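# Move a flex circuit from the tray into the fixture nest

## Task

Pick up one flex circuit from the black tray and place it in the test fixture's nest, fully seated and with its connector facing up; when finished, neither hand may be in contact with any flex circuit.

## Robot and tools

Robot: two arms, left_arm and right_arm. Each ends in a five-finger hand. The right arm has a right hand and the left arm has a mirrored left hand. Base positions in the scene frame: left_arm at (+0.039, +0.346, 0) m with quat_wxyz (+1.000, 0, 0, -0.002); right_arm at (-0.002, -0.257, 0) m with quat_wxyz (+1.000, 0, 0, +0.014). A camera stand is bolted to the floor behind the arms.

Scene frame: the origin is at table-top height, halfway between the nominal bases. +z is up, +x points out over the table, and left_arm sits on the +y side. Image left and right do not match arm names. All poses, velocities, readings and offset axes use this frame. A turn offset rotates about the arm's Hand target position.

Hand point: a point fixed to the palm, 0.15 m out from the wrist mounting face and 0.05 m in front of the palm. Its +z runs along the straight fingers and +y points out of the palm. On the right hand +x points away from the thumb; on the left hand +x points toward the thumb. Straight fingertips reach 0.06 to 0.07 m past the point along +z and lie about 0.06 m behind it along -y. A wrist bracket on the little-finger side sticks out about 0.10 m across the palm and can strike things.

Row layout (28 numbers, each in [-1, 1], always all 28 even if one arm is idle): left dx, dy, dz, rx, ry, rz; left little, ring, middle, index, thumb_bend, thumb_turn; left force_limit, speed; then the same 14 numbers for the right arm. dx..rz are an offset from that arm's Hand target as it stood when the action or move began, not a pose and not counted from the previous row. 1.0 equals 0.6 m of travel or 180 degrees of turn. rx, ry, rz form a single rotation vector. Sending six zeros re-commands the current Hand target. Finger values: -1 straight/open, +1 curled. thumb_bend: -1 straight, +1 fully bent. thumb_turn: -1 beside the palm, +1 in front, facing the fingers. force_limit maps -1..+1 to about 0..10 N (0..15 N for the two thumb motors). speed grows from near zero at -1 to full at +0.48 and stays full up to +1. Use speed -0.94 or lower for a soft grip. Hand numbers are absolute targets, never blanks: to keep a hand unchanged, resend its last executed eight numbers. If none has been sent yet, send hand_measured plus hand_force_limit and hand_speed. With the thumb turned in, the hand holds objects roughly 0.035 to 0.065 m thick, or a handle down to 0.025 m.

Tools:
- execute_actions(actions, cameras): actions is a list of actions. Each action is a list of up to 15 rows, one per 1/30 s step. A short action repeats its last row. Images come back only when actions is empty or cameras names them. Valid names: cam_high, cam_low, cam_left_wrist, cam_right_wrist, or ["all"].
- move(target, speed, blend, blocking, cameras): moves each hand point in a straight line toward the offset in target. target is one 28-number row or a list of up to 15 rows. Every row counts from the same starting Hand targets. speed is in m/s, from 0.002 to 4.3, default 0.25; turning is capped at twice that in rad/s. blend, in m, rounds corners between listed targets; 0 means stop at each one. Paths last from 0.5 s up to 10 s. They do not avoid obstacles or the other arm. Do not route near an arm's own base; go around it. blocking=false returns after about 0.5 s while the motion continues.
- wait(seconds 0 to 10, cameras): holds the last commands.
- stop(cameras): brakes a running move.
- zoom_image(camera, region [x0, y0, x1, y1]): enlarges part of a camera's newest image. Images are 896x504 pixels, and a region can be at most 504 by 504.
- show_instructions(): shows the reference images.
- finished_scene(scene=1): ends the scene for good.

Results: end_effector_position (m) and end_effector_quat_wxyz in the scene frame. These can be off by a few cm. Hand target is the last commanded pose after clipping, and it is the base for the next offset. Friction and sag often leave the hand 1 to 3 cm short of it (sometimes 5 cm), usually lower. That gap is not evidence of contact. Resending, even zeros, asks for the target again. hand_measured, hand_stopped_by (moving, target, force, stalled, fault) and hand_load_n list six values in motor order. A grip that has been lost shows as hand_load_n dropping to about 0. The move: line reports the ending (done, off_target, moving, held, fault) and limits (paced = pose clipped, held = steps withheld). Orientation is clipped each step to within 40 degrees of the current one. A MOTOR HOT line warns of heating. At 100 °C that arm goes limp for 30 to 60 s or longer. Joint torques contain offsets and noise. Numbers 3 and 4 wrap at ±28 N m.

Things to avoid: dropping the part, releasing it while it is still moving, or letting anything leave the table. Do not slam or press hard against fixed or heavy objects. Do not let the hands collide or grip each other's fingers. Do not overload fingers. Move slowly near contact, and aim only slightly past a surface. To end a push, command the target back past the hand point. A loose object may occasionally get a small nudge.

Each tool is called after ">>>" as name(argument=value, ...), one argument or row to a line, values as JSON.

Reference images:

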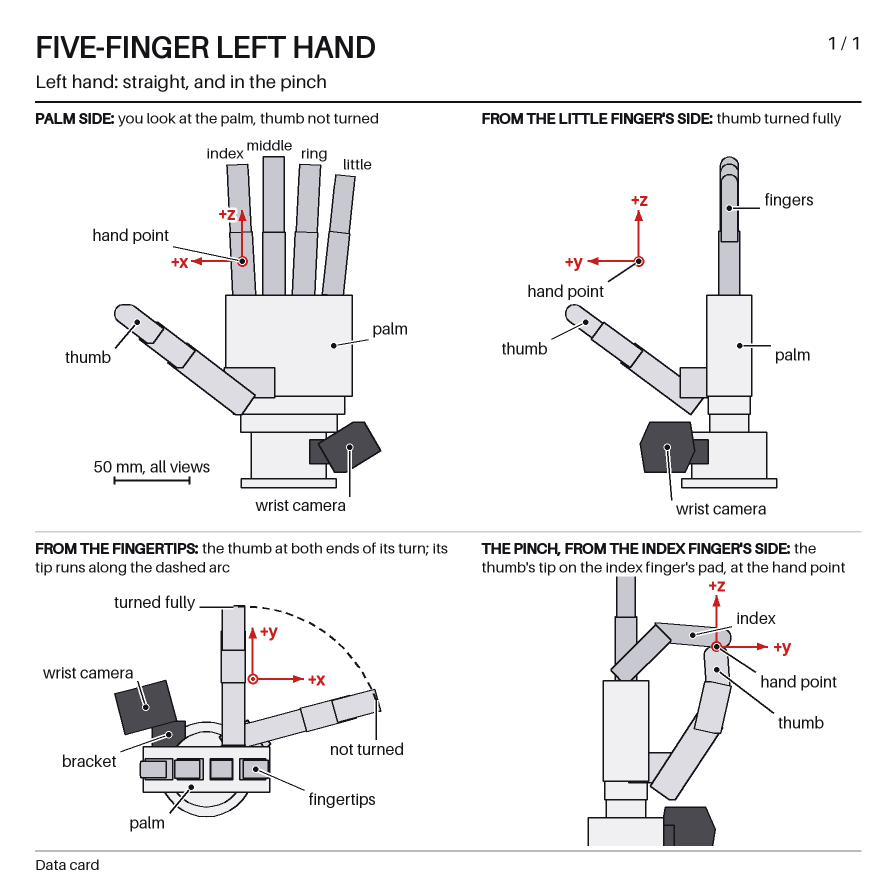

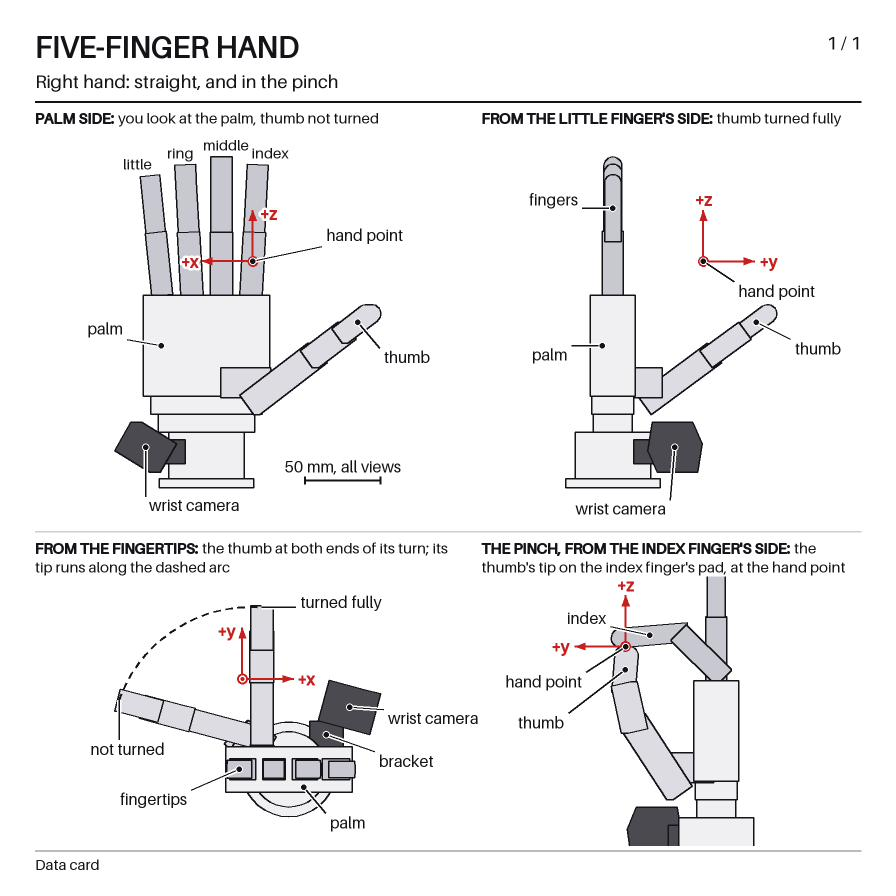

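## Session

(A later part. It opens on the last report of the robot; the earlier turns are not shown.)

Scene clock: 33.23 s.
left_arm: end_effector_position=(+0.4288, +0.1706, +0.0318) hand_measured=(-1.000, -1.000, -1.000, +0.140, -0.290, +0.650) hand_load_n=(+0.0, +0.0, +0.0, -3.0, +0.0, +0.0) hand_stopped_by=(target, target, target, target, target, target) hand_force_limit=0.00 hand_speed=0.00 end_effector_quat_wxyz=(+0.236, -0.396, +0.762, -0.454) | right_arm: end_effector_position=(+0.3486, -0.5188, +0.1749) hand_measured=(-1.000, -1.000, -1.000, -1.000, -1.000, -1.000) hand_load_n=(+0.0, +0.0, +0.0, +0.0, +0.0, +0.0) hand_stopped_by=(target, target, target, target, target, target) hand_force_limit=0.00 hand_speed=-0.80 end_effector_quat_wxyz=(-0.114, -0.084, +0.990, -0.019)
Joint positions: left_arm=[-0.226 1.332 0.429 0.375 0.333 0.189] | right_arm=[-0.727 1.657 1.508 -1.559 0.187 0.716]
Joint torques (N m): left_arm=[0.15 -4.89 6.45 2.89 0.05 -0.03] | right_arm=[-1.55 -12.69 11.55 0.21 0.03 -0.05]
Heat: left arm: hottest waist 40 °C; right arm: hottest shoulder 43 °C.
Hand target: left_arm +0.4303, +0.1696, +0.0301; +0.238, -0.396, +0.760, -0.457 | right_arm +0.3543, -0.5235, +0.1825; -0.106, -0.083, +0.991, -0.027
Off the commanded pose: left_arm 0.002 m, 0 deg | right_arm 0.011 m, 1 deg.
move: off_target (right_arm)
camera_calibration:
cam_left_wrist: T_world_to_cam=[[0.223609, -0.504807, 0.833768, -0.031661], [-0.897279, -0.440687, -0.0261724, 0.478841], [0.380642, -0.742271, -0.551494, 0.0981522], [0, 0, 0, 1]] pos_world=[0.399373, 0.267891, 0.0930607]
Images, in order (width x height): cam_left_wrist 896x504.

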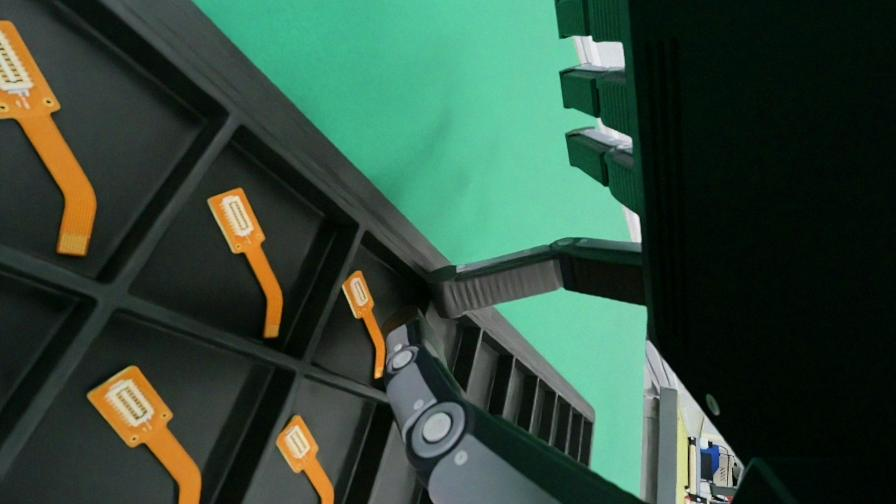

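>>> zoom_image(
  camera="cam_left_wrist",
  region=[90, 60, 390, 390],
)

Scaled by 1.527.

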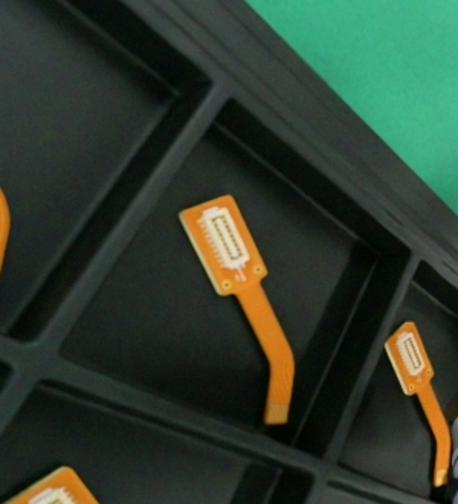

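>>> move(
  target=[0,0,0.03,0,0,0,-1,-1,-1,0.14,-0.29,0.65,0.0,0.0,0,0,0,0,0,0,-1,-1,-1,-1,-1,-1,0.0,-0.8],
  speed=0.05,
  cameras=["cam_left_wrist"],
)

Scene clock: 37.70 s.
left_arm: end_effector_position=(+0.4240, +0.1718, +0.0381) hand_measured=(-1.000, -1.000, -1.000, +0.140, -0.290, +0.650) hand_load_n=(+0.0, +0.0, +0.0, +0.0, +0.0, +0.0) hand_stopped_by=(target, target, target, target, target, target) hand_force_limit=0.00 hand_speed=0.00 end_effector_quat_wxyz=(+0.233, -0.398, +0.764, -0.452) | right_arm: end_effector_position=(+0.3486, -0.5188, +0.1749) hand_measured=(-1.000, -1.000, -1.000, -1.000, -1.000, -1.000) hand_load_n=(+0.0, +0.0, +0.0, +0.0, +0.0, +0.0) hand_stopped_by=(target, target, target, target, target, target) hand_force_limit=0.00 hand_speed=-0.80 end_effector_quat_wxyz=(-0.114, -0.084, +0.990, -0.019)
Joint positions: left_arm=[-0.226 1.294 0.429 0.328 0.333 0.189] | right_arm=[-0.727 1.657 1.508 -1.559 0.187 0.716]
Joint torques (N m): left_arm=[0.32 -6.83 8.29 1.8 0.06 -0.03] | right_arm=[-1.55 -12.69 11.55 0.23 0.03 -0.05]
Heat: left arm: hottest waist 40 °C; right arm: hottest shoulder 43 °C.
Hand target: left_arm +0.4303, +0.1696, +0.0481; +0.238, -0.396, +0.760, -0.457 | right_arm +0.3543, -0.5235, +0.1825; -0.106, -0.083, +0.991, -0.027
Off the commanded pose: left_arm 0.012 m, 1 deg | right_arm 0.011 m, 1 deg.
move: off_target (left_arm, right_arm)
camera_calibration:
cam_left_wrist: T_world_to_cam=[[0.231052, -0.506516, 0.830697, -0.0380457], [-0.897447, -0.440708, -0.0191029, 0.474975], [0.375771, -0.741093, -0.556397, 0.106376], [0, 0, 0, 1]] pos_world=[0.395083, 0.268889, 0.0998651]
Images, in order (width x height): cam_left_wrist 896x504.

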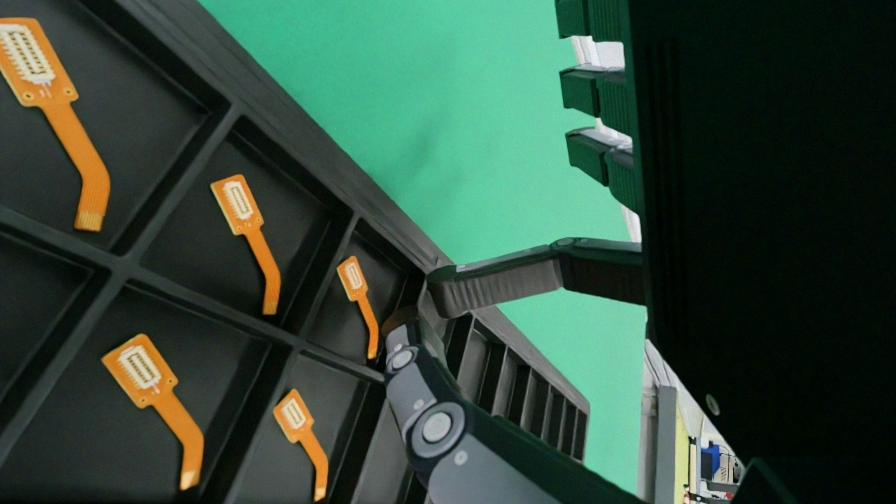

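>>> zoom_image(
  camera="cam_left_wrist",
  region=[0, 0, 130, 120],
)

>>> zoom_image(
  camera="cam_left_wrist",
  region=[90, 300, 260, 504],
)

Scaled by 3.877.

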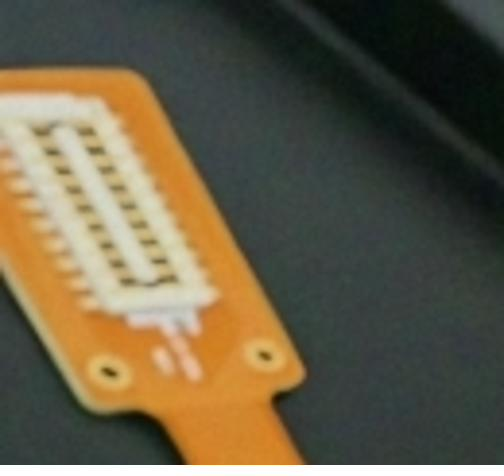

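Scaled by 2.471.

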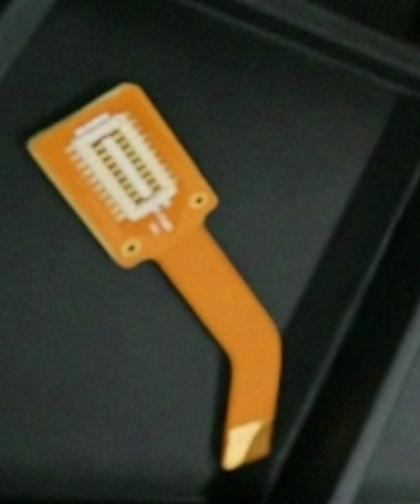

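>>> move(
  target=[0.005,0.005,-0.003,0.0127,0.0182,0,-1,-1,-1,0.275,-0.295,0.65,0.0,0.0,0,0,0,0,0,0,-1,-1,-1,-1,-1,-1,0.0,-0.8],
  speed=0.05,
  cameras=["cam_left_wrist"],
)

Scene clock: 43.90 s.
left_arm: end_effector_position=(+0.4166, +0.1762, +0.0296) hand_measured=(-1.000, -1.000, -1.000, +0.274, -0.296, +0.650) hand_load_n=(+0.0, +0.0, +0.0, +0.0, -0.5, +0.0) hand_stopped_by=(target, target, target, target, target, target) hand_force_limit=0.00 hand_speed=0.00 end_effector_quat_wxyz=(+0.210, -0.414, +0.778, -0.422) | right_arm: end_effector_position=(+0.3486, -0.5188, +0.1749) hand_measured=(-1.000, -1.000, -1.000, -1.000, -1.000, -1.000) hand_load_n=(+0.0, +0.0, +0.0, +0.0, +0.0, +0.0) hand_stopped_by=(target, target, target, target, target, target) hand_force_limit=0.00 hand_speed=-0.80 end_effector_quat_wxyz=(-0.114, -0.084, +0.990, -0.019)
Joint positions: left_arm=[-0.226 1.292 0.457 0.211 0.321 0.196] | right_arm=[-0.727 1.657 1.508 -1.559 0.187 0.716]
Joint torques (N m): left_arm=[0.09 -6.83 10.28 1.48 -0.02 0.11] | right_arm=[-1.55 -12.69 11.54 0.23 0.03 -0.06]
Heat: left arm: hottest waist 39 °C; right arm: hottest shoulder 43 °C.
Hand target: left_arm +0.4334, +0.1726, +0.0464; +0.224, -0.404, +0.776, -0.430 | right_arm +0.3543, -0.5235, +0.1825; -0.106, -0.083, +0.991, -0.027
Off the commanded pose: left_arm 0.024 m, 2 deg | right_arm 0.011 m, 1 deg.
move: off_target (left_arm, right_arm)
camera_calibration:
cam_left_wrist: T_world_to_cam=[[0.299073, -0.530708, 0.793035, -0.0498942], [-0.89391, -0.446612, 0.0382378, 0.468056], [0.333886, -0.720338, -0.607975, 0.122987], [0, 0, 0, 1]] pos_world=[0.392258, 0.271153, 0.0964436]
Images, in order (width x height): cam_left_wrist 896x504.

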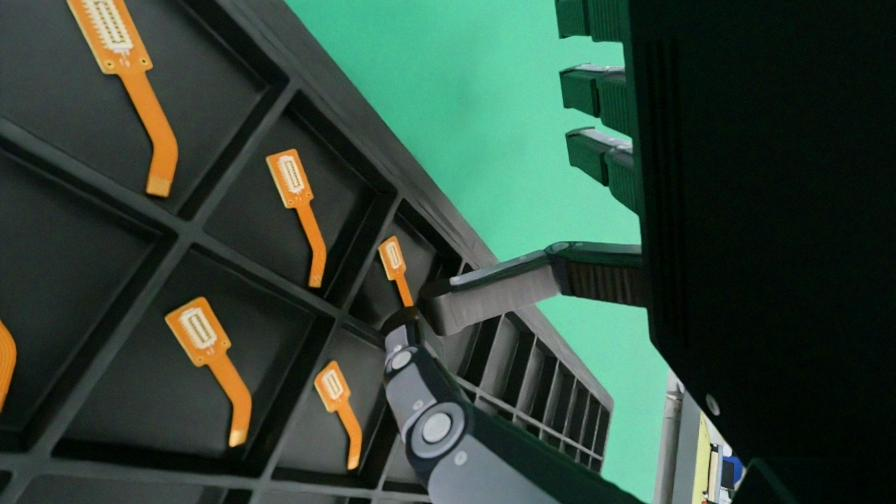

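>>> move(
  target=[0,0,0,0,0,0,-1,-1,-1,0.275,-0.295,0.65,0.0,0.0,0,0,0,0,0,0,-1,-1,-1,-1,-1,-1,0.0,-0.8],
  speed=0.05,
)

Scene clock: 44.67 s.
left_arm: end_effector_position=(+0.4166, +0.1762, +0.0295) hand_measured=(-1.000, -1.000, -1.000, +0.274, -0.296, +0.650) hand_load_n=(+0.0, +0.0, +0.0, +0.0, -0.5, +0.0) hand_stopped_by=(target, target, target, target, target, target) hand_force_limit=0.00 hand_speed=0.00 end_effector_quat_wxyz=(+0.210, -0.415, +0.778, -0.422) | right_arm: end_effector_position=(+0.3486, -0.5188, +0.1749) hand_measured=(-1.000, -1.000, -1.000, -1.000, -1.000, -1.000) hand_load_n=(+0.0, +0.0, +0.0, +0.0, +0.0, +0.0) hand_stopped_by=(target, target, target, target, target, target) hand_force_limit=0.00 hand_speed=-0.80 end_effector_quat_wxyz=(-0.114, -0.084, +0.990, -0.019)
Joint positions: left_arm=[-0.226 1.292 0.457 0.211 0.321 0.196] | right_arm=[-0.727 1.657 1.508 -1.559 0.187 0.716]
Joint torques (N m): left_arm=[0.44 -6.71 10.29 1.51 -0.01 0.11] | right_arm=[-1.55 -12.69 11.54 0.23 0.03 -0.05]
Heat: left arm: hottest waist 39 °C; right arm: hottest shoulder 43 °C.
Hand target: left_arm +0.4334, +0.1726, +0.0464; +0.224, -0.404, +0.776, -0.430 | right_arm +0.3543, -0.5235, +0.1825; -0.106, -0.083, +0.991, -0.027
Off the commanded pose: left_arm 0.024 m, 2 deg | right_arm 0.011 m, 1 deg.
move: off_target (left_arm, right_arm)

>>> move(
  target=[0.012,-0.002,0.025,0,0,0,-1,-1,-1,0.275,-0.295,0.65,0.0,0.0,0,0,0,0,0,0,-1,-1,-1,-1,-1,-1,0.0,-0.8],
  speed=0.08,
)

Scene clock: 45.77 s.
left_arm: end_effector_position=(+0.4218, +0.1753, +0.0404) hand_measured=(-1.000, -1.000, -1.000, +0.274, -0.296, +0.650) hand_load_n=(+0.0, +0.0, +0.0, +0.0, +0.0, +0.0) hand_stopped_by=(target, target, target, target, target, target) hand_force_limit=0.00 hand_speed=0.00 end_effector_quat_wxyz=(+0.208, -0.415, +0.780, -0.419) | right_arm: end_effector_position=(+0.3486, -0.5188, +0.1749) hand_measured=(-1.000, -1.000, -1.000, -1.000, -1.000, -1.000) hand_load_n=(+0.0, +0.0, +0.0, +0.0, +0.0, +0.5) hand_stopped_by=(target, target, target, target, target, target) hand_force_limit=0.00 hand_speed=-0.80 end_effector_quat_wxyz=(-0.114, -0.084, +0.990, -0.019)
Joint positions: left_arm=[-0.226 1.274 0.489 0.151 0.321 0.2] | right_arm=[-0.727 1.657 1.508 -1.559 0.187 0.716]
Joint torques (N m): left_arm=[0.5 -7.06 10.92 1.61 0.05 0.08] | right_arm=[-1.55 -12.69 11.54 0.23 0.03 -0.05]
Heat: left arm: hottest waist 39 °C; right arm: hottest shoulder 43 °C.
Hand target: left_arm +0.4405, +0.1714, +0.0613; +0.224, -0.404, +0.776, -0.430 | right_arm +0.3543, -0.5235, +0.1825; -0.106, -0.083, +0.991, -0.027
Off the commanded pose: left_arm 0.028 m, 3 deg | right_arm 0.011 m, 1 deg.
move: off_target (left_arm, right_arm)

>>> move(
  target=[0.015,0,-0.005,0,0,0,-1,-1,-1,0.275,-0.295,0.65,0.0,0.0,0,0,0,0,0,0,-1,-1,-1,-1,-1,-1,0.0,-0.8],
  speed=0.05,
  cameras=["cam_left_wrist"],
)

Scene clock: 46.87 s.
left_arm: end_effector_position=(+0.4280, +0.1737, +0.0416) hand_measured=(-1.000, -1.000, -1.000, +0.274, -0.296, +0.650) hand_load_n=(-0.5, +0.0, +0.0, +0.0, +0.0, +0.0) hand_stopped_by=(target, target, target, target, target, target) hand_force_limit=0.00 hand_speed=0.00 end_effector_quat_wxyz=(+0.208, -0.413, +0.781, -0.420) | right_arm: end_effector_position=(+0.3486, -0.5188, +0.1749) hand_measured=(-1.000, -1.000, -1.000, -1.000, -1.000, -1.000) hand_load_n=(+0.0, +0.0, +0.0, +0.0, +0.0, +0.0) hand_stopped_by=(target, target, target, target, target, target) hand_force_limit=0.00 hand_speed=-0.80 end_effector_quat_wxyz=(-0.114, -0.084, +0.990, -0.019)
Joint positions: left_arm=[-0.226 1.29 0.506 0.151 0.323 0.204] | right_arm=[-0.727 1.657 1.508 -1.559 0.187 0.716]
Joint torques (N m): left_arm=[1.14 -5.95 10.97 2.04 0.16 0.1] | right_arm=[-1.49 -12.69 11.54 0.24 0.03 -0.05]
Heat: left arm: hottest waist 39 °C; right arm: hottest shoulder 43 °C.
Hand target: left_arm +0.4495, +0.1714, +0.0582; +0.224, -0.404, +0.776, -0.430 | right_arm +0.3543, -0.5235, +0.1825; -0.106, -0.083, +0.991, -0.027
Off the commanded pose: left_arm 0.027 m, 2 deg | right_arm 0.011 m, 1 deg.
move: off_target (left_arm, right_arm)
camera_calibration:
cam_left_wrist: T_world_to_cam=[[0.299964, -0.537258, 0.788274, -0.0632406], [-0.896308, -0.441616, 0.0400867, 0.47676], [0.326577, -0.718561, -0.614017, 0.12772], [0, 0, 0, 1]] pos_world=[0.404584, 0.268343, 0.109161]
Images, in order (width x height): cam_left_wrist 896x504.

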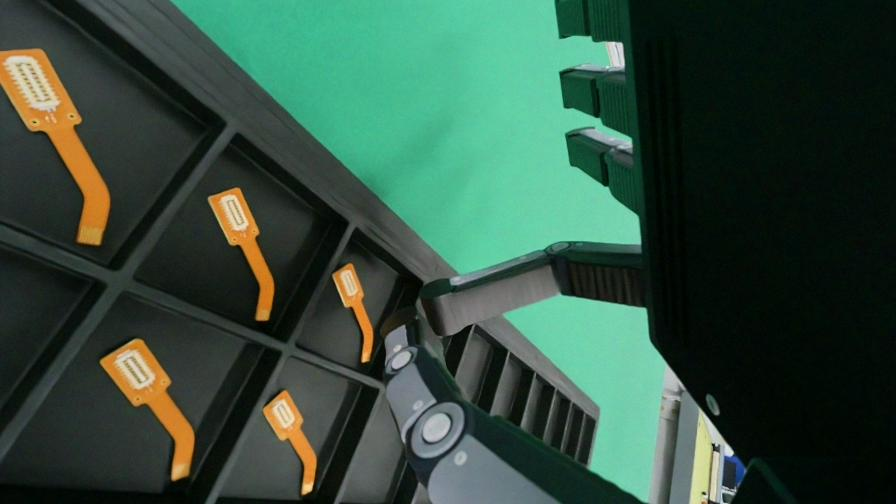

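>>> zoom_image(
  camera="cam_left_wrist",
  region=[270, 210, 470, 390],
)

Scaled by 2.520.

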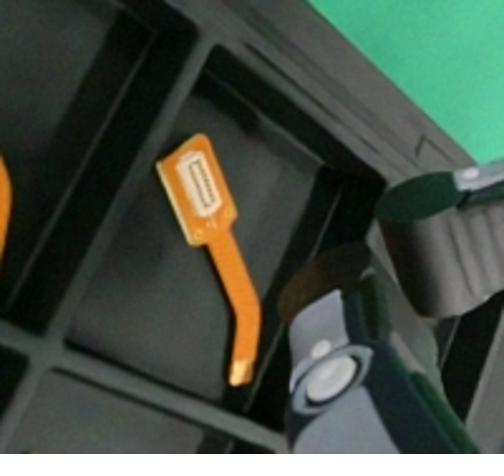

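>>> move(
  target=[-0.013,0.005,-0.025,0,0,0,-1,-1,-1,0.28,-0.29,0.65,0.0,0.0,0,0,0,0,0,0,-1,-1,-1,-1,-1,-1,0.0,-0.8],
  speed=0.05,
)

Scene clock: 49.33 s.
left_arm: end_effector_position=(+0.4327, +0.1724, +0.0390) hand_measured=(-1.000, -1.000, -1.000, +0.280, -0.290, +0.650) hand_load_n=(+0.0, +0.0, +0.0, +0.0, +0.0, +0.0) hand_stopped_by=(target, target, target, target, target, target) hand_force_limit=0.00 hand_speed=0.00 end_effector_quat_wxyz=(+0.213, -0.409, +0.780, -0.424) | right_arm: end_effector_position=(+0.3486, -0.5188, +0.1749) hand_measured=(-1.000, -1.000, -1.000, -1.000, -1.000, -1.000) hand_load_n=(+0.0, +0.0, +0.0, +0.0, +0.0, +0.0) hand_stopped_by=(target, target, target, target, target, target) hand_force_limit=0.00 hand_speed=-0.80 end_effector_quat_wxyz=(-0.114, -0.084, +0.990, -0.019)
Joint positions: left_arm=[-0.225 1.311 0.506 0.185 0.325 0.206] | right_arm=[-0.727 1.657 1.508 -1.559 0.187 0.716]
Joint torques (N m): left_arm=[1.38 -5.95 7.73 3.1 0.18 0.08] | right_arm=[-1.55 -12.69 11.55 0.23 0.03 -0.05]
Heat: left arm: hottest waist 39 °C; right arm: hottest shoulder 43 °C.
Hand target: left_arm +0.4417, +0.1745, +0.0432; +0.224, -0.404, +0.776, -0.430 | right_arm +0.3543, -0.5235, +0.1825; -0.106, -0.083, +0.991, -0.027
Off the commanded pose: left_arm 0.010 m, 2 deg | right_arm 0.011 m, 1 deg.
move: off_target (right_arm)

>>> move(
  target=[-0.010,0.010,-0.018,0,0,0,-1,-1,-1,0.28,-0.29,0.65,0.0,0.0,0,0,0,0,0,0,-1,-1,-1,-1,-1,-1,0.0,-0.8],
  speed=0.05,
  cameras=["cam_left_wrist"],
)

Scene clock: 50.47 s.
left_arm: end_effector_position=(+0.4293, +0.1778, +0.0302) hand_measured=(-1.000, -1.000, -1.000, +0.280, -0.290, +0.650) hand_load_n=(+0.0, +0.0, +0.0, +0.0, +0.0, +0.0) hand_stopped_by=(target, target, target, target, target, target) hand_force_limit=0.00 hand_speed=0.00 end_effector_quat_wxyz=(+0.214, -0.408, +0.779, -0.425) | right_arm: end_effector_position=(+0.3486, -0.5188, +0.1749) hand_measured=(-1.000, -1.000, -1.000, -1.000, -1.000, -1.000) hand_load_n=(+0.0, +0.0, +0.0, +0.0, +0.0, +0.0) hand_stopped_by=(target, target, target, target, target, target) hand_force_limit=0.00 hand_speed=-0.80 end_effector_quat_wxyz=(-0.114, -0.084, +0.990, -0.019)
Joint positions: left_arm=[-0.211 1.324 0.482 0.225 0.337 0.215] | right_arm=[-0.727 1.657 1.508 -1.559 0.187 0.716]
Joint torques (N m): left_arm=[1.26 -5.95 7.09 2.95 0.17 0.1] | right_arm=[-1.55 -12.69 11.54 0.23 0.03 -0.05]
Heat: left arm: hottest waist 39 °C; right arm: hottest shoulder 43 °C.
Hand target: left_arm +0.4358, +0.1804, +0.0326; +0.224, -0.404, +0.776, -0.430 | right_arm +0.3543, -0.5235, +0.1825; -0.106, -0.083, +0.991, -0.027
Off the commanded pose: left_arm 0.007 m, 1 deg | right_arm 0.011 m, 1 deg.
move: off_target (right_arm)
camera_calibration:
cam_left_wrist: T_world_to_cam=[[0.284101, -0.534523, 0.795972, -0.0463815], [-0.898114, -0.439008, 0.0257484, 0.480995], [0.335675, -0.722189, -0.604786, 0.119745], [0, 0, 0, 1]] pos_world=[0.40497, 0.272848, 0.0969538]
Images, in order (width x height): cam_left_wrist 896x504.

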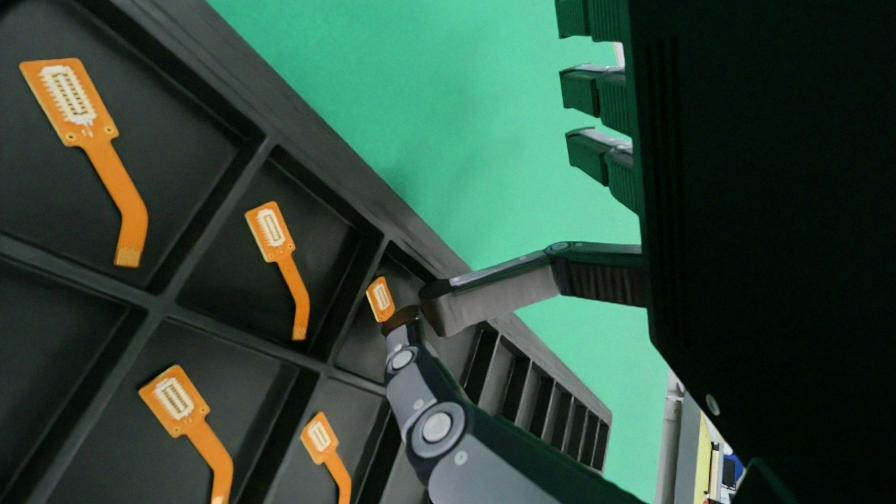

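>>> zoom_image(
  camera="cam_left_wrist",
  region=[320, 220, 480, 380],
)

Scaled by 3.150.

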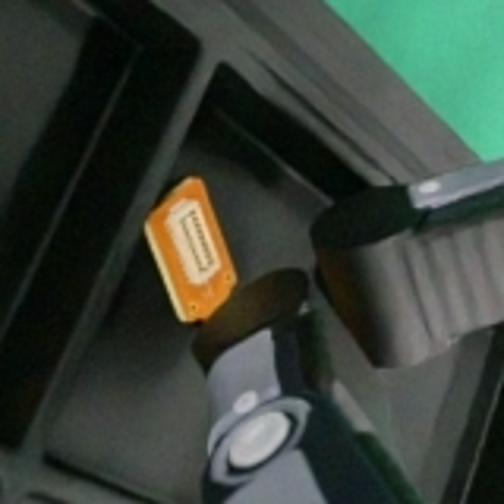

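>>> move(
  target=[0,-0.008,-0.010,0,0,0,-1,-1,-1,0.28,-0.29,0.65,0.0,0.0,0,0,0,0,0,0,-1,-1,-1,-1,-1,-1,0.0,-0.8],
  speed=0.03,
  cameras=["cam_left_wrist"],
)

Scene clock: 52.90 s.
left_arm: end_effector_position=(+0.4323, +0.1779, +0.0270) hand_measured=(-1.000, -1.000, -1.000, +0.280, -0.290, +0.650) hand_load_n=(+0.0, +0.0, +0.0, -3.0, +0.0, +0.0) hand_stopped_by=(target, target, target, target, target, target) hand_force_limit=0.00 hand_speed=0.00 end_effector_quat_wxyz=(+0.219, -0.407, +0.777, -0.427) | right_arm: end_effector_position=(+0.3486, -0.5188, +0.1749) hand_measured=(-1.000, -1.000, -1.000, -1.000, -1.000, -1.000) hand_load_n=(+0.0, +0.0, +0.0, +0.5, +0.0, +0.0) hand_stopped_by=(target, target, target, target, target, target) hand_force_limit=0.00 hand_speed=-0.80 end_effector_quat_wxyz=(-0.114, -0.084, +0.990, -0.019)
Joint positions: left_arm=[-0.211 1.341 0.479 0.255 0.333 0.215] | right_arm=[-0.727 1.657 1.508 -1.559 0.187 0.716]
Joint torques (N m): left_arm=[-0.03 -5.42 6.86 2.91 -0.11 0] | right_arm=[-1.55 -12.69 11.55 0.23 0.03 -0.05]
Heat: left arm: hottest waist 39 °C; right arm: hottest shoulder 43 °C.
Hand target: left_arm +0.4357, +0.1755, +0.0265; +0.224, -0.404, +0.776, -0.430 | right_arm +0.3543, -0.5235, +0.1825; -0.106, -0.083, +0.991, -0.027
Off the commanded pose: left_arm 0.004 m, 1 deg | right_arm 0.011 m, 1 deg.
move: off_target (right_arm)
camera_calibration:
cam_left_wrist: T_world_to_cam=[[0.277739, -0.533725, 0.798748, -0.0420202], [-0.896849, -0.44203, 0.0164842, 0.483946], [0.344273, -0.720934, -0.60144, 0.112849], [0, 0, 0, 1]] pos_world=[0.406846, 0.272849, 0.0934581]
Images, in order (width x height): cam_left_wrist 896x504.

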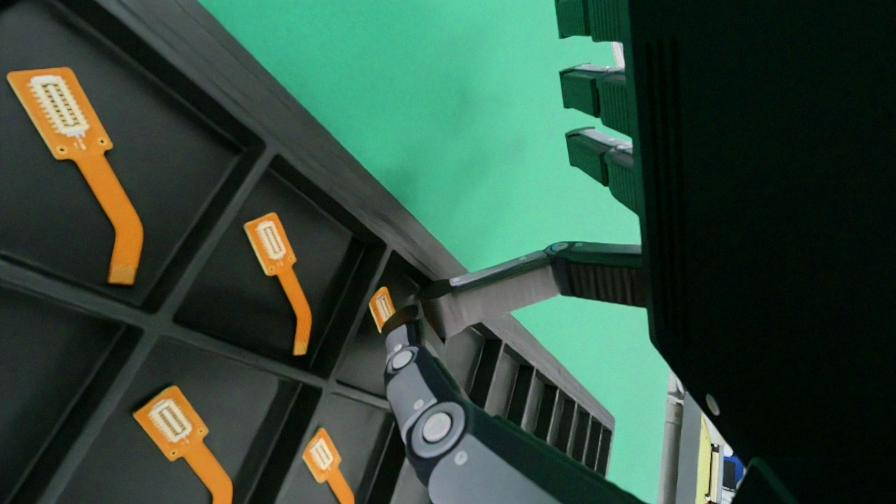

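>>> move(
  target=[-0.008,-0.010,0.012,0,0,0,-1,-1,-1,0.28,-0.29,0.65,0.0,0.0,0,0,0,0,0,0,-1,-1,-1,-1,-1,-1,0.0,-0.8],
  speed=0.03,
)

Scene clock: 54.10 s.
left_arm: end_effector_position=(+0.4307, +0.1738, +0.0275) hand_measured=(-1.000, -1.000, -1.000, +0.280, -0.290, +0.650) hand_load_n=(+0.0, +0.0, +0.0, -0.5, +0.0, +0.0) hand_stopped_by=(target, target, target, target, target, target) hand_force_limit=0.00 hand_speed=0.00 end_effector_quat_wxyz=(+0.222, -0.406, +0.778, -0.425) | right_arm: end_effector_position=(+0.3486, -0.5188, +0.1749) hand_measured=(-1.000, -1.000, -1.000, -1.000, -1.000, -1.000) hand_load_n=(+0.0, +0.0, +0.0, +0.0, +0.0, +0.0) hand_stopped_by=(target, target, target, target, target, target) hand_force_limit=0.00 hand_speed=-0.80 end_effector_quat_wxyz=(-0.114, -0.084, +0.990, -0.019)
Joint positions: left_arm=[-0.23 1.335 0.476 0.255 0.312 0.209] | right_arm=[-0.727 1.657 1.508 -1.559 0.187 0.716]
Joint torques (N m): left_arm=[-0.32 -7.59 6.98 2.04 0.01 -0.05] | right_arm=[-1.55 -12.63 11.55 0.23 0.03 -0.05]
Heat: left arm: hottest waist 39 °C; right arm: hottest shoulder 43 °C.
Hand target: left_arm +0.4308, +0.1697, +0.0336; +0.224, -0.404, +0.776, -0.430 | right_arm +0.3543, -0.5235, +0.1825; -0.106, -0.083, +0.991, -0.027
Off the commanded pose: left_arm 0.007 m, 1 deg | right_arm 0.011 m, 1 deg.
move: off_target (right_arm)

>>> move(
  target=[-0.006,0.004,0.012,0,0,0,-1,-1,-1,0.28,-0.29,0.65,0.0,0.0,0,0,0,0,0,0,-1,-1,-1,-1,-1,-1,0.0,-0.8],
  speed=0.03,
  cameras=["cam_left_wrist"],
)

Scene clock: 55.20 s.
left_arm: end_effector_position=(+0.4297, +0.1741, +0.0375) hand_measured=(-1.000, -1.000, -1.000, +0.280, -0.290, +0.650) hand_load_n=(-0.5, -0.5, +0.0, +0.0, +0.0, +0.0) hand_stopped_by=(target, target, target, target, target, target) hand_force_limit=0.00 hand_speed=0.00 end_effector_quat_wxyz=(+0.226, -0.404, +0.776, -0.428) | right_arm: end_effector_position=(+0.3486, -0.5188, +0.1749) hand_measured=(-1.000, -1.000, -1.000, -1.000, -1.000, -1.000) hand_load_n=(+0.0, +0.0, +0.0, +0.0, +0.0, +0.0) hand_stopped_by=(target, target, target, target, target, target) hand_force_limit=0.00 hand_speed=-0.80 end_effector_quat_wxyz=(-0.114, -0.084, +0.990, -0.019)
Joint positions: left_arm=[-0.23 1.3 0.476 0.232 0.311 0.209] | right_arm=[-0.727 1.657 1.508 -1.559 0.187 0.716]
Joint torques (N m): left_arm=[0.03 -7.18 7.01 1.68 0.14 -0.05] | right_arm=[-1.55 -12.69 11.54 0.23 0.03 -0.05]
Heat: left arm: hottest waist 39 °C; right arm: hottest shoulder 43 °C.
Hand target: left_arm +0.4273, +0.1721, +0.0408; +0.224, -0.404, +0.776, -0.430 | right_arm +0.3543, -0.5235, +0.1825; -0.106, -0.083, +0.991, -0.027
Off the commanded pose: left_arm 0.005 m, 0 deg | right_arm 0.011 m, 1 deg.
move: off_target (right_arm)
camera_calibration:
cam_left_wrist: T_world_to_cam=[[0.266628, -0.536993, 0.800343, -0.0464956], [-0.896032, -0.443989, 0.000610379, 0.48033], [0.355015, -0.717296, -0.599542, 0.112018], [0, 0, 0, 1]] pos_world=[0.40302, 0.268643, 0.104079]
Images, in order (width x height): cam_left_wrist 896x504.

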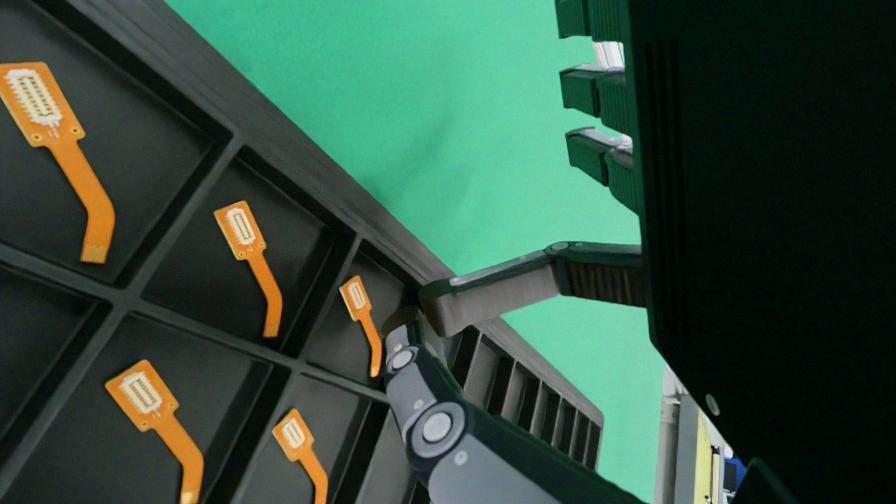

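>>> move(
  target=[-0.002,0.006,-0.018,0,0,0,-1,-1,-1,0.28,-0.29,0.65,0.0,0.0,0,0,0,0,0,0,-1,-1,-1,-1,-1,-1,0.0,-0.8],
  speed=0.03,
  cameras=["cam_left_wrist"],
)

Scene clock: 56.43 s.
left_arm: end_effector_position=(+0.4204, +0.1748, +0.0275) hand_measured=(-1.000, -1.000, -1.000, +0.280, -0.290, +0.650) hand_load_n=(+0.0, +0.0, +0.0, +0.0, +0.0, +0.0) hand_stopped_by=(target, target, target, target, target, target) hand_force_limit=0.00 hand_speed=0.00 end_effector_quat_wxyz=(+0.216, -0.406, +0.780, -0.424) | right_arm: end_effector_position=(+0.3486, -0.5188, +0.1749) hand_measured=(-1.000, -1.000, -1.000, -1.000, -1.000, -1.000) hand_load_n=(+0.0, +0.0, +0.0, +0.0, +0.0, -0.5) hand_stopped_by=(target, target, target, target, target, target) hand_force_limit=0.00 hand_speed=-0.80 end_effector_quat_wxyz=(-0.114, -0.084, +0.990, -0.019)
Joint positions: left_arm=[-0.23 1.309 0.458 0.238 0.319 0.209] | right_arm=[-0.727 1.657 1.508 -1.559 0.187 0.716]
Joint torques (N m): left_arm=[1.08 -5.48 6.97 2.99 0.16 0.02] | right_arm=[-1.55 -12.69 11.55 0.23 0.03 -0.05]
Heat: left arm: hottest waist 39 °C; right arm: hottest shoulder 43 °C.
Hand target: left_arm +0.4261, +0.1757, +0.0300; +0.224, -0.404, +0.776, -0.430 | right_arm +0.3543, -0.5235, +0.1825; -0.106, -0.083, +0.991, -0.027
Off the commanded pose: left_arm 0.006 m, 1 deg | right_arm 0.011 m, 1 deg.
move: off_target (right_arm)
camera_calibration:
cam_left_wrist: T_world_to_cam=[[0.280406, -0.539248, 0.794093, -0.0408343], [-0.898729, -0.438053, 0.0198843, 0.471969], [0.337132, -0.719251, -0.60747, 0.117918], [0, 0, 0, 1]] pos_world=[0.395869, 0.26954, 0.0946731]
Images, in order (width x height): cam_left_wrist 896x504.

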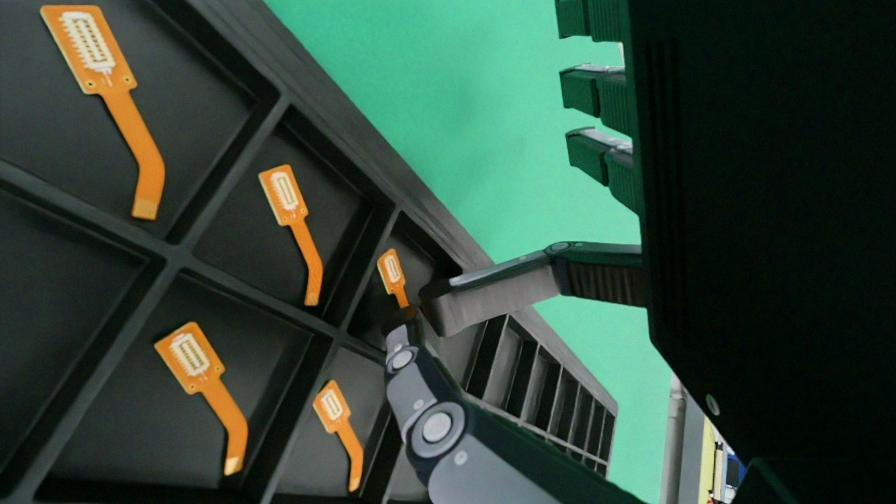

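>>> move(
  target=[
    [0.030,-0.012,0.040,0,0,0,-1,-1,-1,0.28,-0.29,0.65,0.0,0.0,0,0,0,0,0,0,-1,-1,-1,-1,-1,-1,0.0,-0.8],
    [0.0155,0.0035,0.002,0,0,0,-1,-1,-1,0.28,-0.29,0.65,0.0,0.0,0,0,0,0,0,0,-1,-1,-1,-1,-1,-1,0.0,-0.8],
  ],
  speed=[0.06,0.03],
  cameras=["cam_left_wrist"],
)

Scene clock: 59.27 s.
left_arm: end_effector_position=(+0.4289, +0.1753, +0.0288) hand_measured=(-1.000, -1.000, -1.000, +0.280, -0.290, +0.650) hand_load_n=(+0.0, +0.0, +0.0, +0.0, +0.0, +0.0) hand_stopped_by=(target, target, target, target, target, target) hand_force_limit=0.00 hand_speed=0.00 end_effector_quat_wxyz=(+0.214, -0.408, +0.779, -0.425) | right_arm: end_effector_position=(+0.3486, -0.5188, +0.1749) hand_measured=(-1.000, -1.000, -1.000, -1.000, -1.000, -1.000) hand_load_n=(+0.0, +0.0, +0.0, +0.0, +0.0, +0.0) hand_stopped_by=(target, target, target, target, target, target) hand_force_limit=0.00 hand_speed=-0.80 end_effector_quat_wxyz=(-0.114, -0.084, +0.990, -0.019)
Joint positions: left_arm=[-0.219 1.329 0.481 0.232 0.33 0.209] | right_arm=[-0.727 1.657 1.508 -1.559 0.187 0.716]
Joint torques (N m): left_arm=[1.2 -5.95 7.08 2.96 0.17 0.08] | right_arm=[-1.55 -12.69 11.54 0.24 0.03 -0.05]
Heat: left arm: hottest waist 39 °C; right arm: hottest shoulder 43 °C.
Hand target: left_arm +0.4355, +0.1778, +0.0314; +0.224, -0.404, +0.776, -0.430 | right_arm +0.3543, -0.5235, +0.1825; -0.106, -0.083, +0.991, -0.027
Off the commanded pose: left_arm 0.007 m, 1 deg | right_arm 0.011 m, 1 deg.
move: off_target (right_arm)
camera_calibration:
cam_left_wrist: T_world_to_cam=[[0.284772, -0.534574, 0.795698, -0.0467467], [-0.897933, -0.439353, 0.0261904, 0.479418], [0.335592, -0.721942, -0.605127, 0.117189], [0, 0, 0, 1]] pos_world=[0.404469, 0.270247, 0.0955543]
Images, in order (width x height): cam_left_wrist 896x504.

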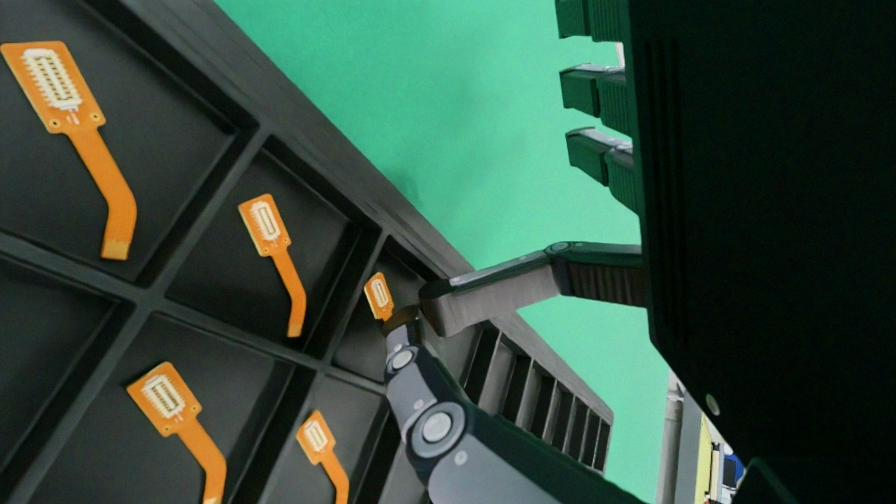

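>>> move(
  target=[0.0,0.0005,-0.013,0,0,0,-1,-1,-1,0.28,-0.29,0.65,0.0,0.0,0,0,0,0,0,0,-1,-1,-1,-1,-1,-1,0.0,-0.8],
  speed=0.02,
  cameras=["cam_left_wrist"],
)

Scene clock: 60.33 s.
left_arm: end_effector_position=(+0.4292, +0.1748, +0.0239) hand_measured=(-1.000, -1.000, -1.000, +0.280, -0.290, +0.650) hand_load_n=(+0.0, +0.0, +0.0, -3.5, +0.0, +0.0) hand_stopped_by=(target, target, target, target, target, target) hand_force_limit=0.00 hand_speed=0.00 end_effector_quat_wxyz=(+0.215, -0.406, +0.778, -0.428) | right_arm: end_effector_position=(+0.3486, -0.5188, +0.1749) hand_measured=(-1.000, -1.000, -1.000, -1.000, -1.000, -1.000) hand_load_n=(+0.0, +0.0, +0.0, +0.0, +0.0, +0.0) hand_stopped_by=(target, target, target, target, target, target) hand_force_limit=0.00 hand_speed=-0.80 end_effector_quat_wxyz=(-0.114, -0.084, +0.990, -0.019)
Joint positions: left_arm=[-0.218 1.347 0.473 0.264 0.334 0.21] | right_arm=[-0.727 1.657 1.508 -1.559 0.187 0.716]
Joint torques (N m): left_arm=[1.14 -5.48 6.9 3.18 0.05 0.09] | right_arm=[-1.61 -12.75 11.55 0.23 0.03 -0.05]
Heat: left arm: hottest waist 39 °C; right arm: hottest shoulder 43 °C.
Hand target: left_arm +0.4354, +0.1780, +0.0235; +0.224, -0.404, +0.776, -0.430 | right_arm +0.3543, -0.5235, +0.1825; -0.106, -0.083, +0.991, -0.027
Off the commanded pose: left_arm 0.007 m, 1 deg | right_arm 0.011 m, 1 deg.
move: off_target (right_arm)
camera_calibration:
cam_left_wrist: T_world_to_cam=[[0.278779, -0.53263, 0.799116, -0.0410401], [-0.899299, -0.436748, 0.0226264, 0.479867], [0.336961, -0.724953, -0.60075, 0.113703], [0, 0, 0, 1]] pos_world=[0.404671, 0.270151, 0.0902452]
Images, in order (width x height): cam_left_wrist 896x504.

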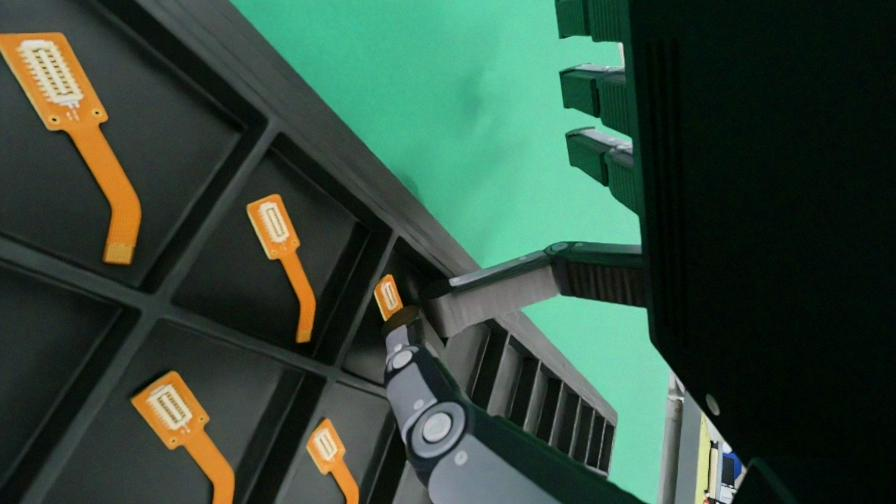

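>>> zoom_image(
  camera="cam_left_wrist",
  region=[340, 230, 480, 370],
)

Scaled by 3.600.

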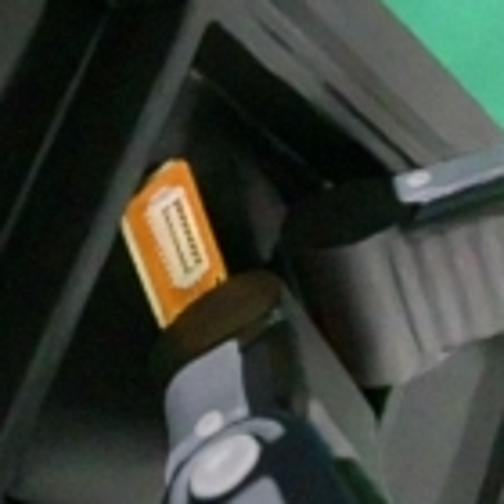

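>>> move(
  target=[0.0,0.0,-0.005,0,0,0,-1,-1,-1,0.31,-0.30,0.65,0.0,0.0,0,0,0,0,0,0,-1,-1,-1,-1,-1,-1,0.0,-0.8],
  speed=0.02,
  cameras=["cam_left_wrist"],
)

Scene clock: 61.73 s.
left_arm: end_effector_position=(+0.4314, +0.1741, +0.0239) hand_measured=(-1.000, -1.000, -1.000, +0.310, -0.300, +0.650) hand_load_n=(-0.5, +0.0, +0.0, -2.5, -1.0, +0.0) hand_stopped_by=(target, target, target, target, target, target) hand_force_limit=0.00 hand_speed=0.00 end_effector_quat_wxyz=(+0.218, -0.405, +0.777, -0.431) | right_arm: end_effector_position=(+0.3486, -0.5188, +0.1749) hand_measured=(-1.000, -1.000, -1.000, -1.000, -1.000, -1.000) hand_load_n=(+0.0, +0.0, +0.0, +0.0, +0.0, +0.0) hand_stopped_by=(target, target, target, target, target, target) hand_force_limit=0.00 hand_speed=-0.80 end_effector_quat_wxyz=(-0.114, -0.084, +0.990, -0.019)
Joint positions: left_arm=[-0.218 1.354 0.473 0.279 0.335 0.21] | right_arm=[-0.727 1.657 1.508 -1.559 0.187 0.716]
Joint torques (N m): left_arm=[1.32 -5.19 6.65 3.04 0.03 0.08] | right_arm=[-1.55 -12.75 11.55 0.23 0.03 -0.05]
Heat: left arm: hottest waist 39 °C; right arm: hottest shoulder 43 °C.
Hand target: left_arm +0.4355, +0.1780, +0.0206; +0.224, -0.404, +0.776, -0.430 | right_arm +0.3543, -0.5235, +0.1825; -0.106, -0.083, +0.991, -0.027
Off the commanded pose: left_arm 0.007 m, 1 deg | right_arm 0.011 m, 1 deg.
move: off_target (right_arm)
camera_calibration:
cam_left_wrist: T_world_to_cam=[[0.271659, -0.530937, 0.802688, -0.0392572], [-0.899747, -0.436117, 0.0160386, 0.481785], [0.341551, -0.726573, -0.596184, 0.110631], [0, 0, 0, 1]] pos_world=[0.406363, 0.269653, 0.0897407]
Images, in order (width x height): cam_left_wrist 896x504.

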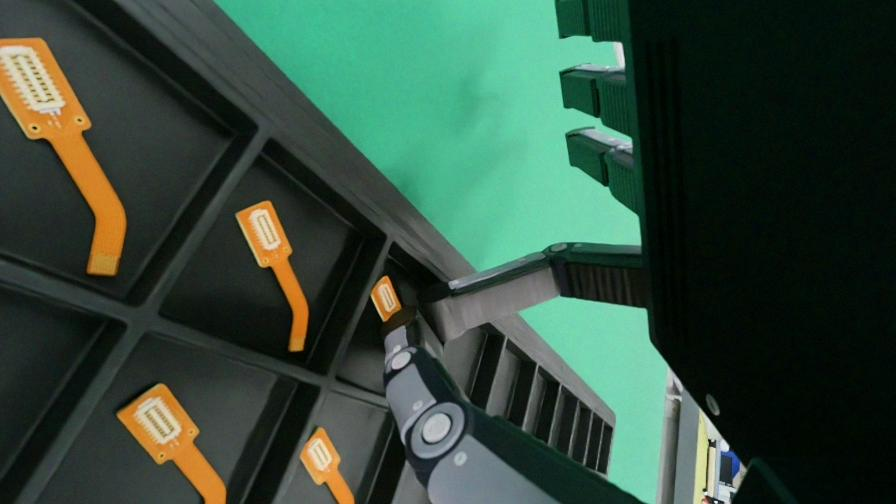

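>>> zoom_image(
  camera="cam_left_wrist",
  region=[340, 230, 480, 370],
)

Scaled by 3.600.

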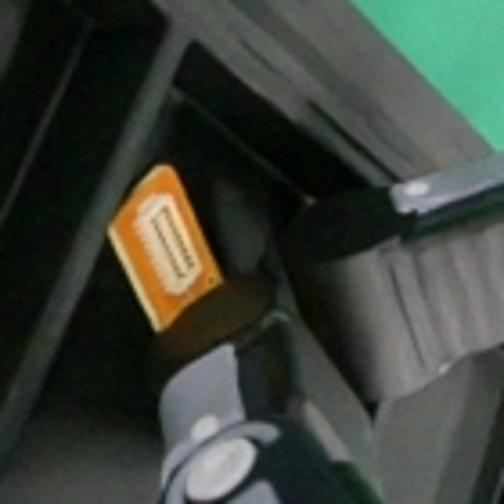

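>>> wait(
  seconds=0.1,
  cameras=["cam_high", "cam_low", "cam_left_wrist"],
)

>>> zoom_image(
  camera="cam_high",
  region=[400, 280, 540, 400],
)

Scene clock: 62.30 s.
left_arm: end_effector_position=(+0.4314, +0.1741, +0.0239) hand_measured=(-1.000, -1.000, -1.000, +0.310, -0.300, +0.650) hand_load_n=(-0.5, +0.0, +0.0, -2.5, -0.5, +0.0) hand_stopped_by=(target, target, target, target, target, target) hand_force_limit=0.00 hand_speed=0.00 end_effector_quat_wxyz=(+0.217, -0.405, +0.777, -0.431) | right_arm: end_effector_position=(+0.3486, -0.5188, +0.1749) hand_measured=(-1.000, -1.000, -1.000, -1.000, -1.000, -1.000) hand_load_n=(+0.0, +0.0, +0.0, -0.5, -0.5, +0.0) hand_stopped_by=(target, target, target, target, target, target) hand_force_limit=0.00 hand_speed=-0.80 end_effector_quat_wxyz=(-0.114, -0.084, +0.990, -0.019)
Joint positions: left_arm=[-0.218 1.354 0.473 0.279 0.335 0.21] | right_arm=[-0.727 1.657 1.508 -1.559 0.187 0.716]
Joint torques (N m): left_arm=[1.38 -5.25 6.6 2.97 0.02 0.07] | right_arm=[-1.55 -12.69 11.54 0.23 0.03 -0.05]
Heat: left arm: hottest waist 39 °C; right arm: hottest shoulder 43 °C.
Hand target: left_arm +0.4355, +0.1779, +0.0206; +0.224, -0.404, +0.776, -0.430 | right_arm +0.3543, -0.5235, +0.1825; -0.106, -0.083, +0.991, -0.027
Off the commanded pose: left_arm 0.007 m, 1 deg | right_arm 0.011 m, 1 deg.
wait: 0.10 s; at rest from the start
camera_calibration:
cam_left_wrist: T_world_to_cam=[[0.271482, -0.53081, 0.802832, -0.0392847], [-0.899913, -0.435768, 0.0161928, 0.481702], [0.341253, -0.726875, -0.595986, 0.110742], [0, 0, 0, 1]] pos_world=[0.406364, 0.269554, 0.0897398]
Images, in order (width x height): cam_high 896x504, cam_low 896x504, cam_left_wrist 896x504.

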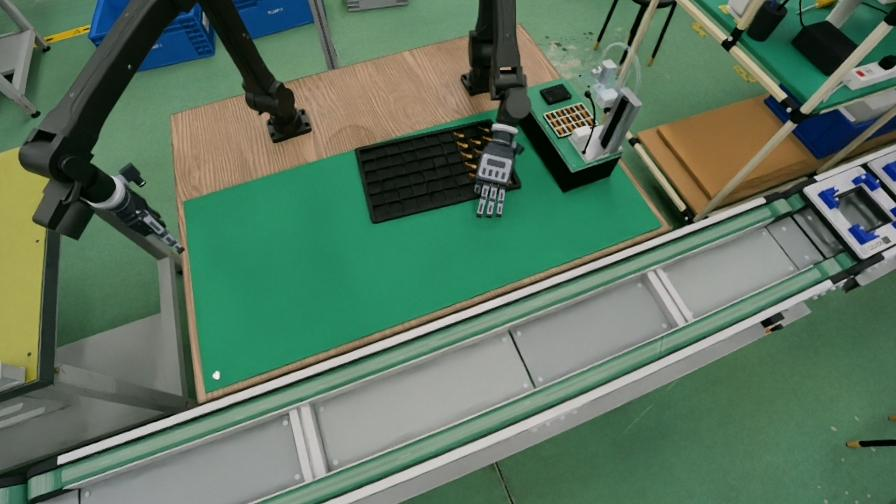

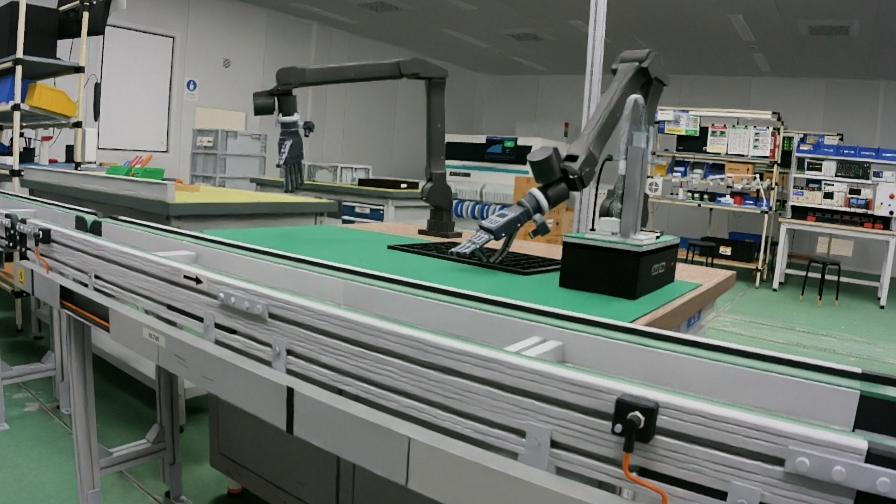

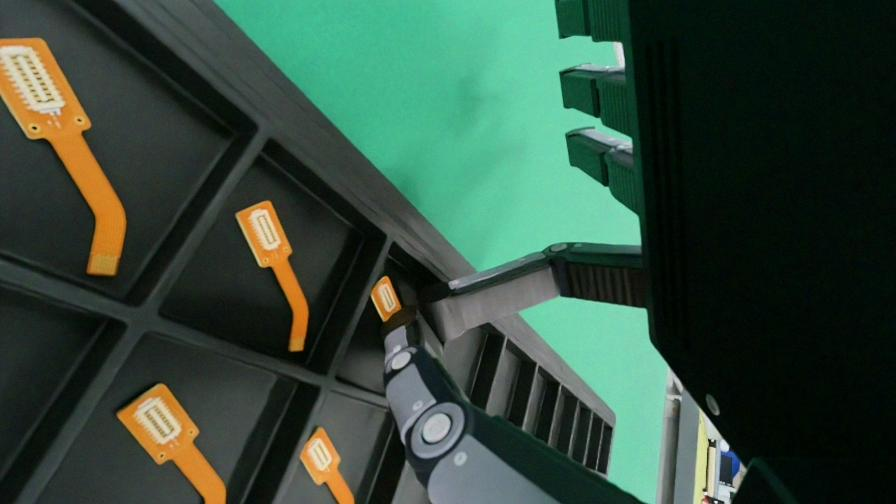

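Scaled by 3.600.

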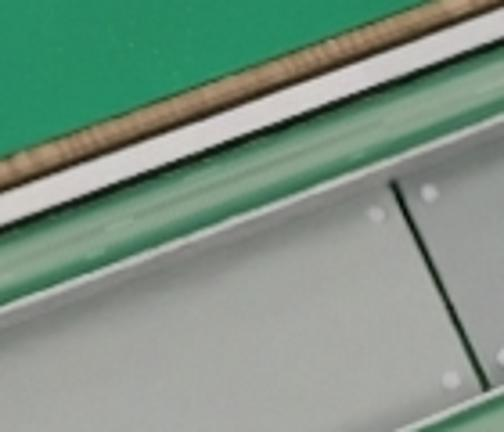

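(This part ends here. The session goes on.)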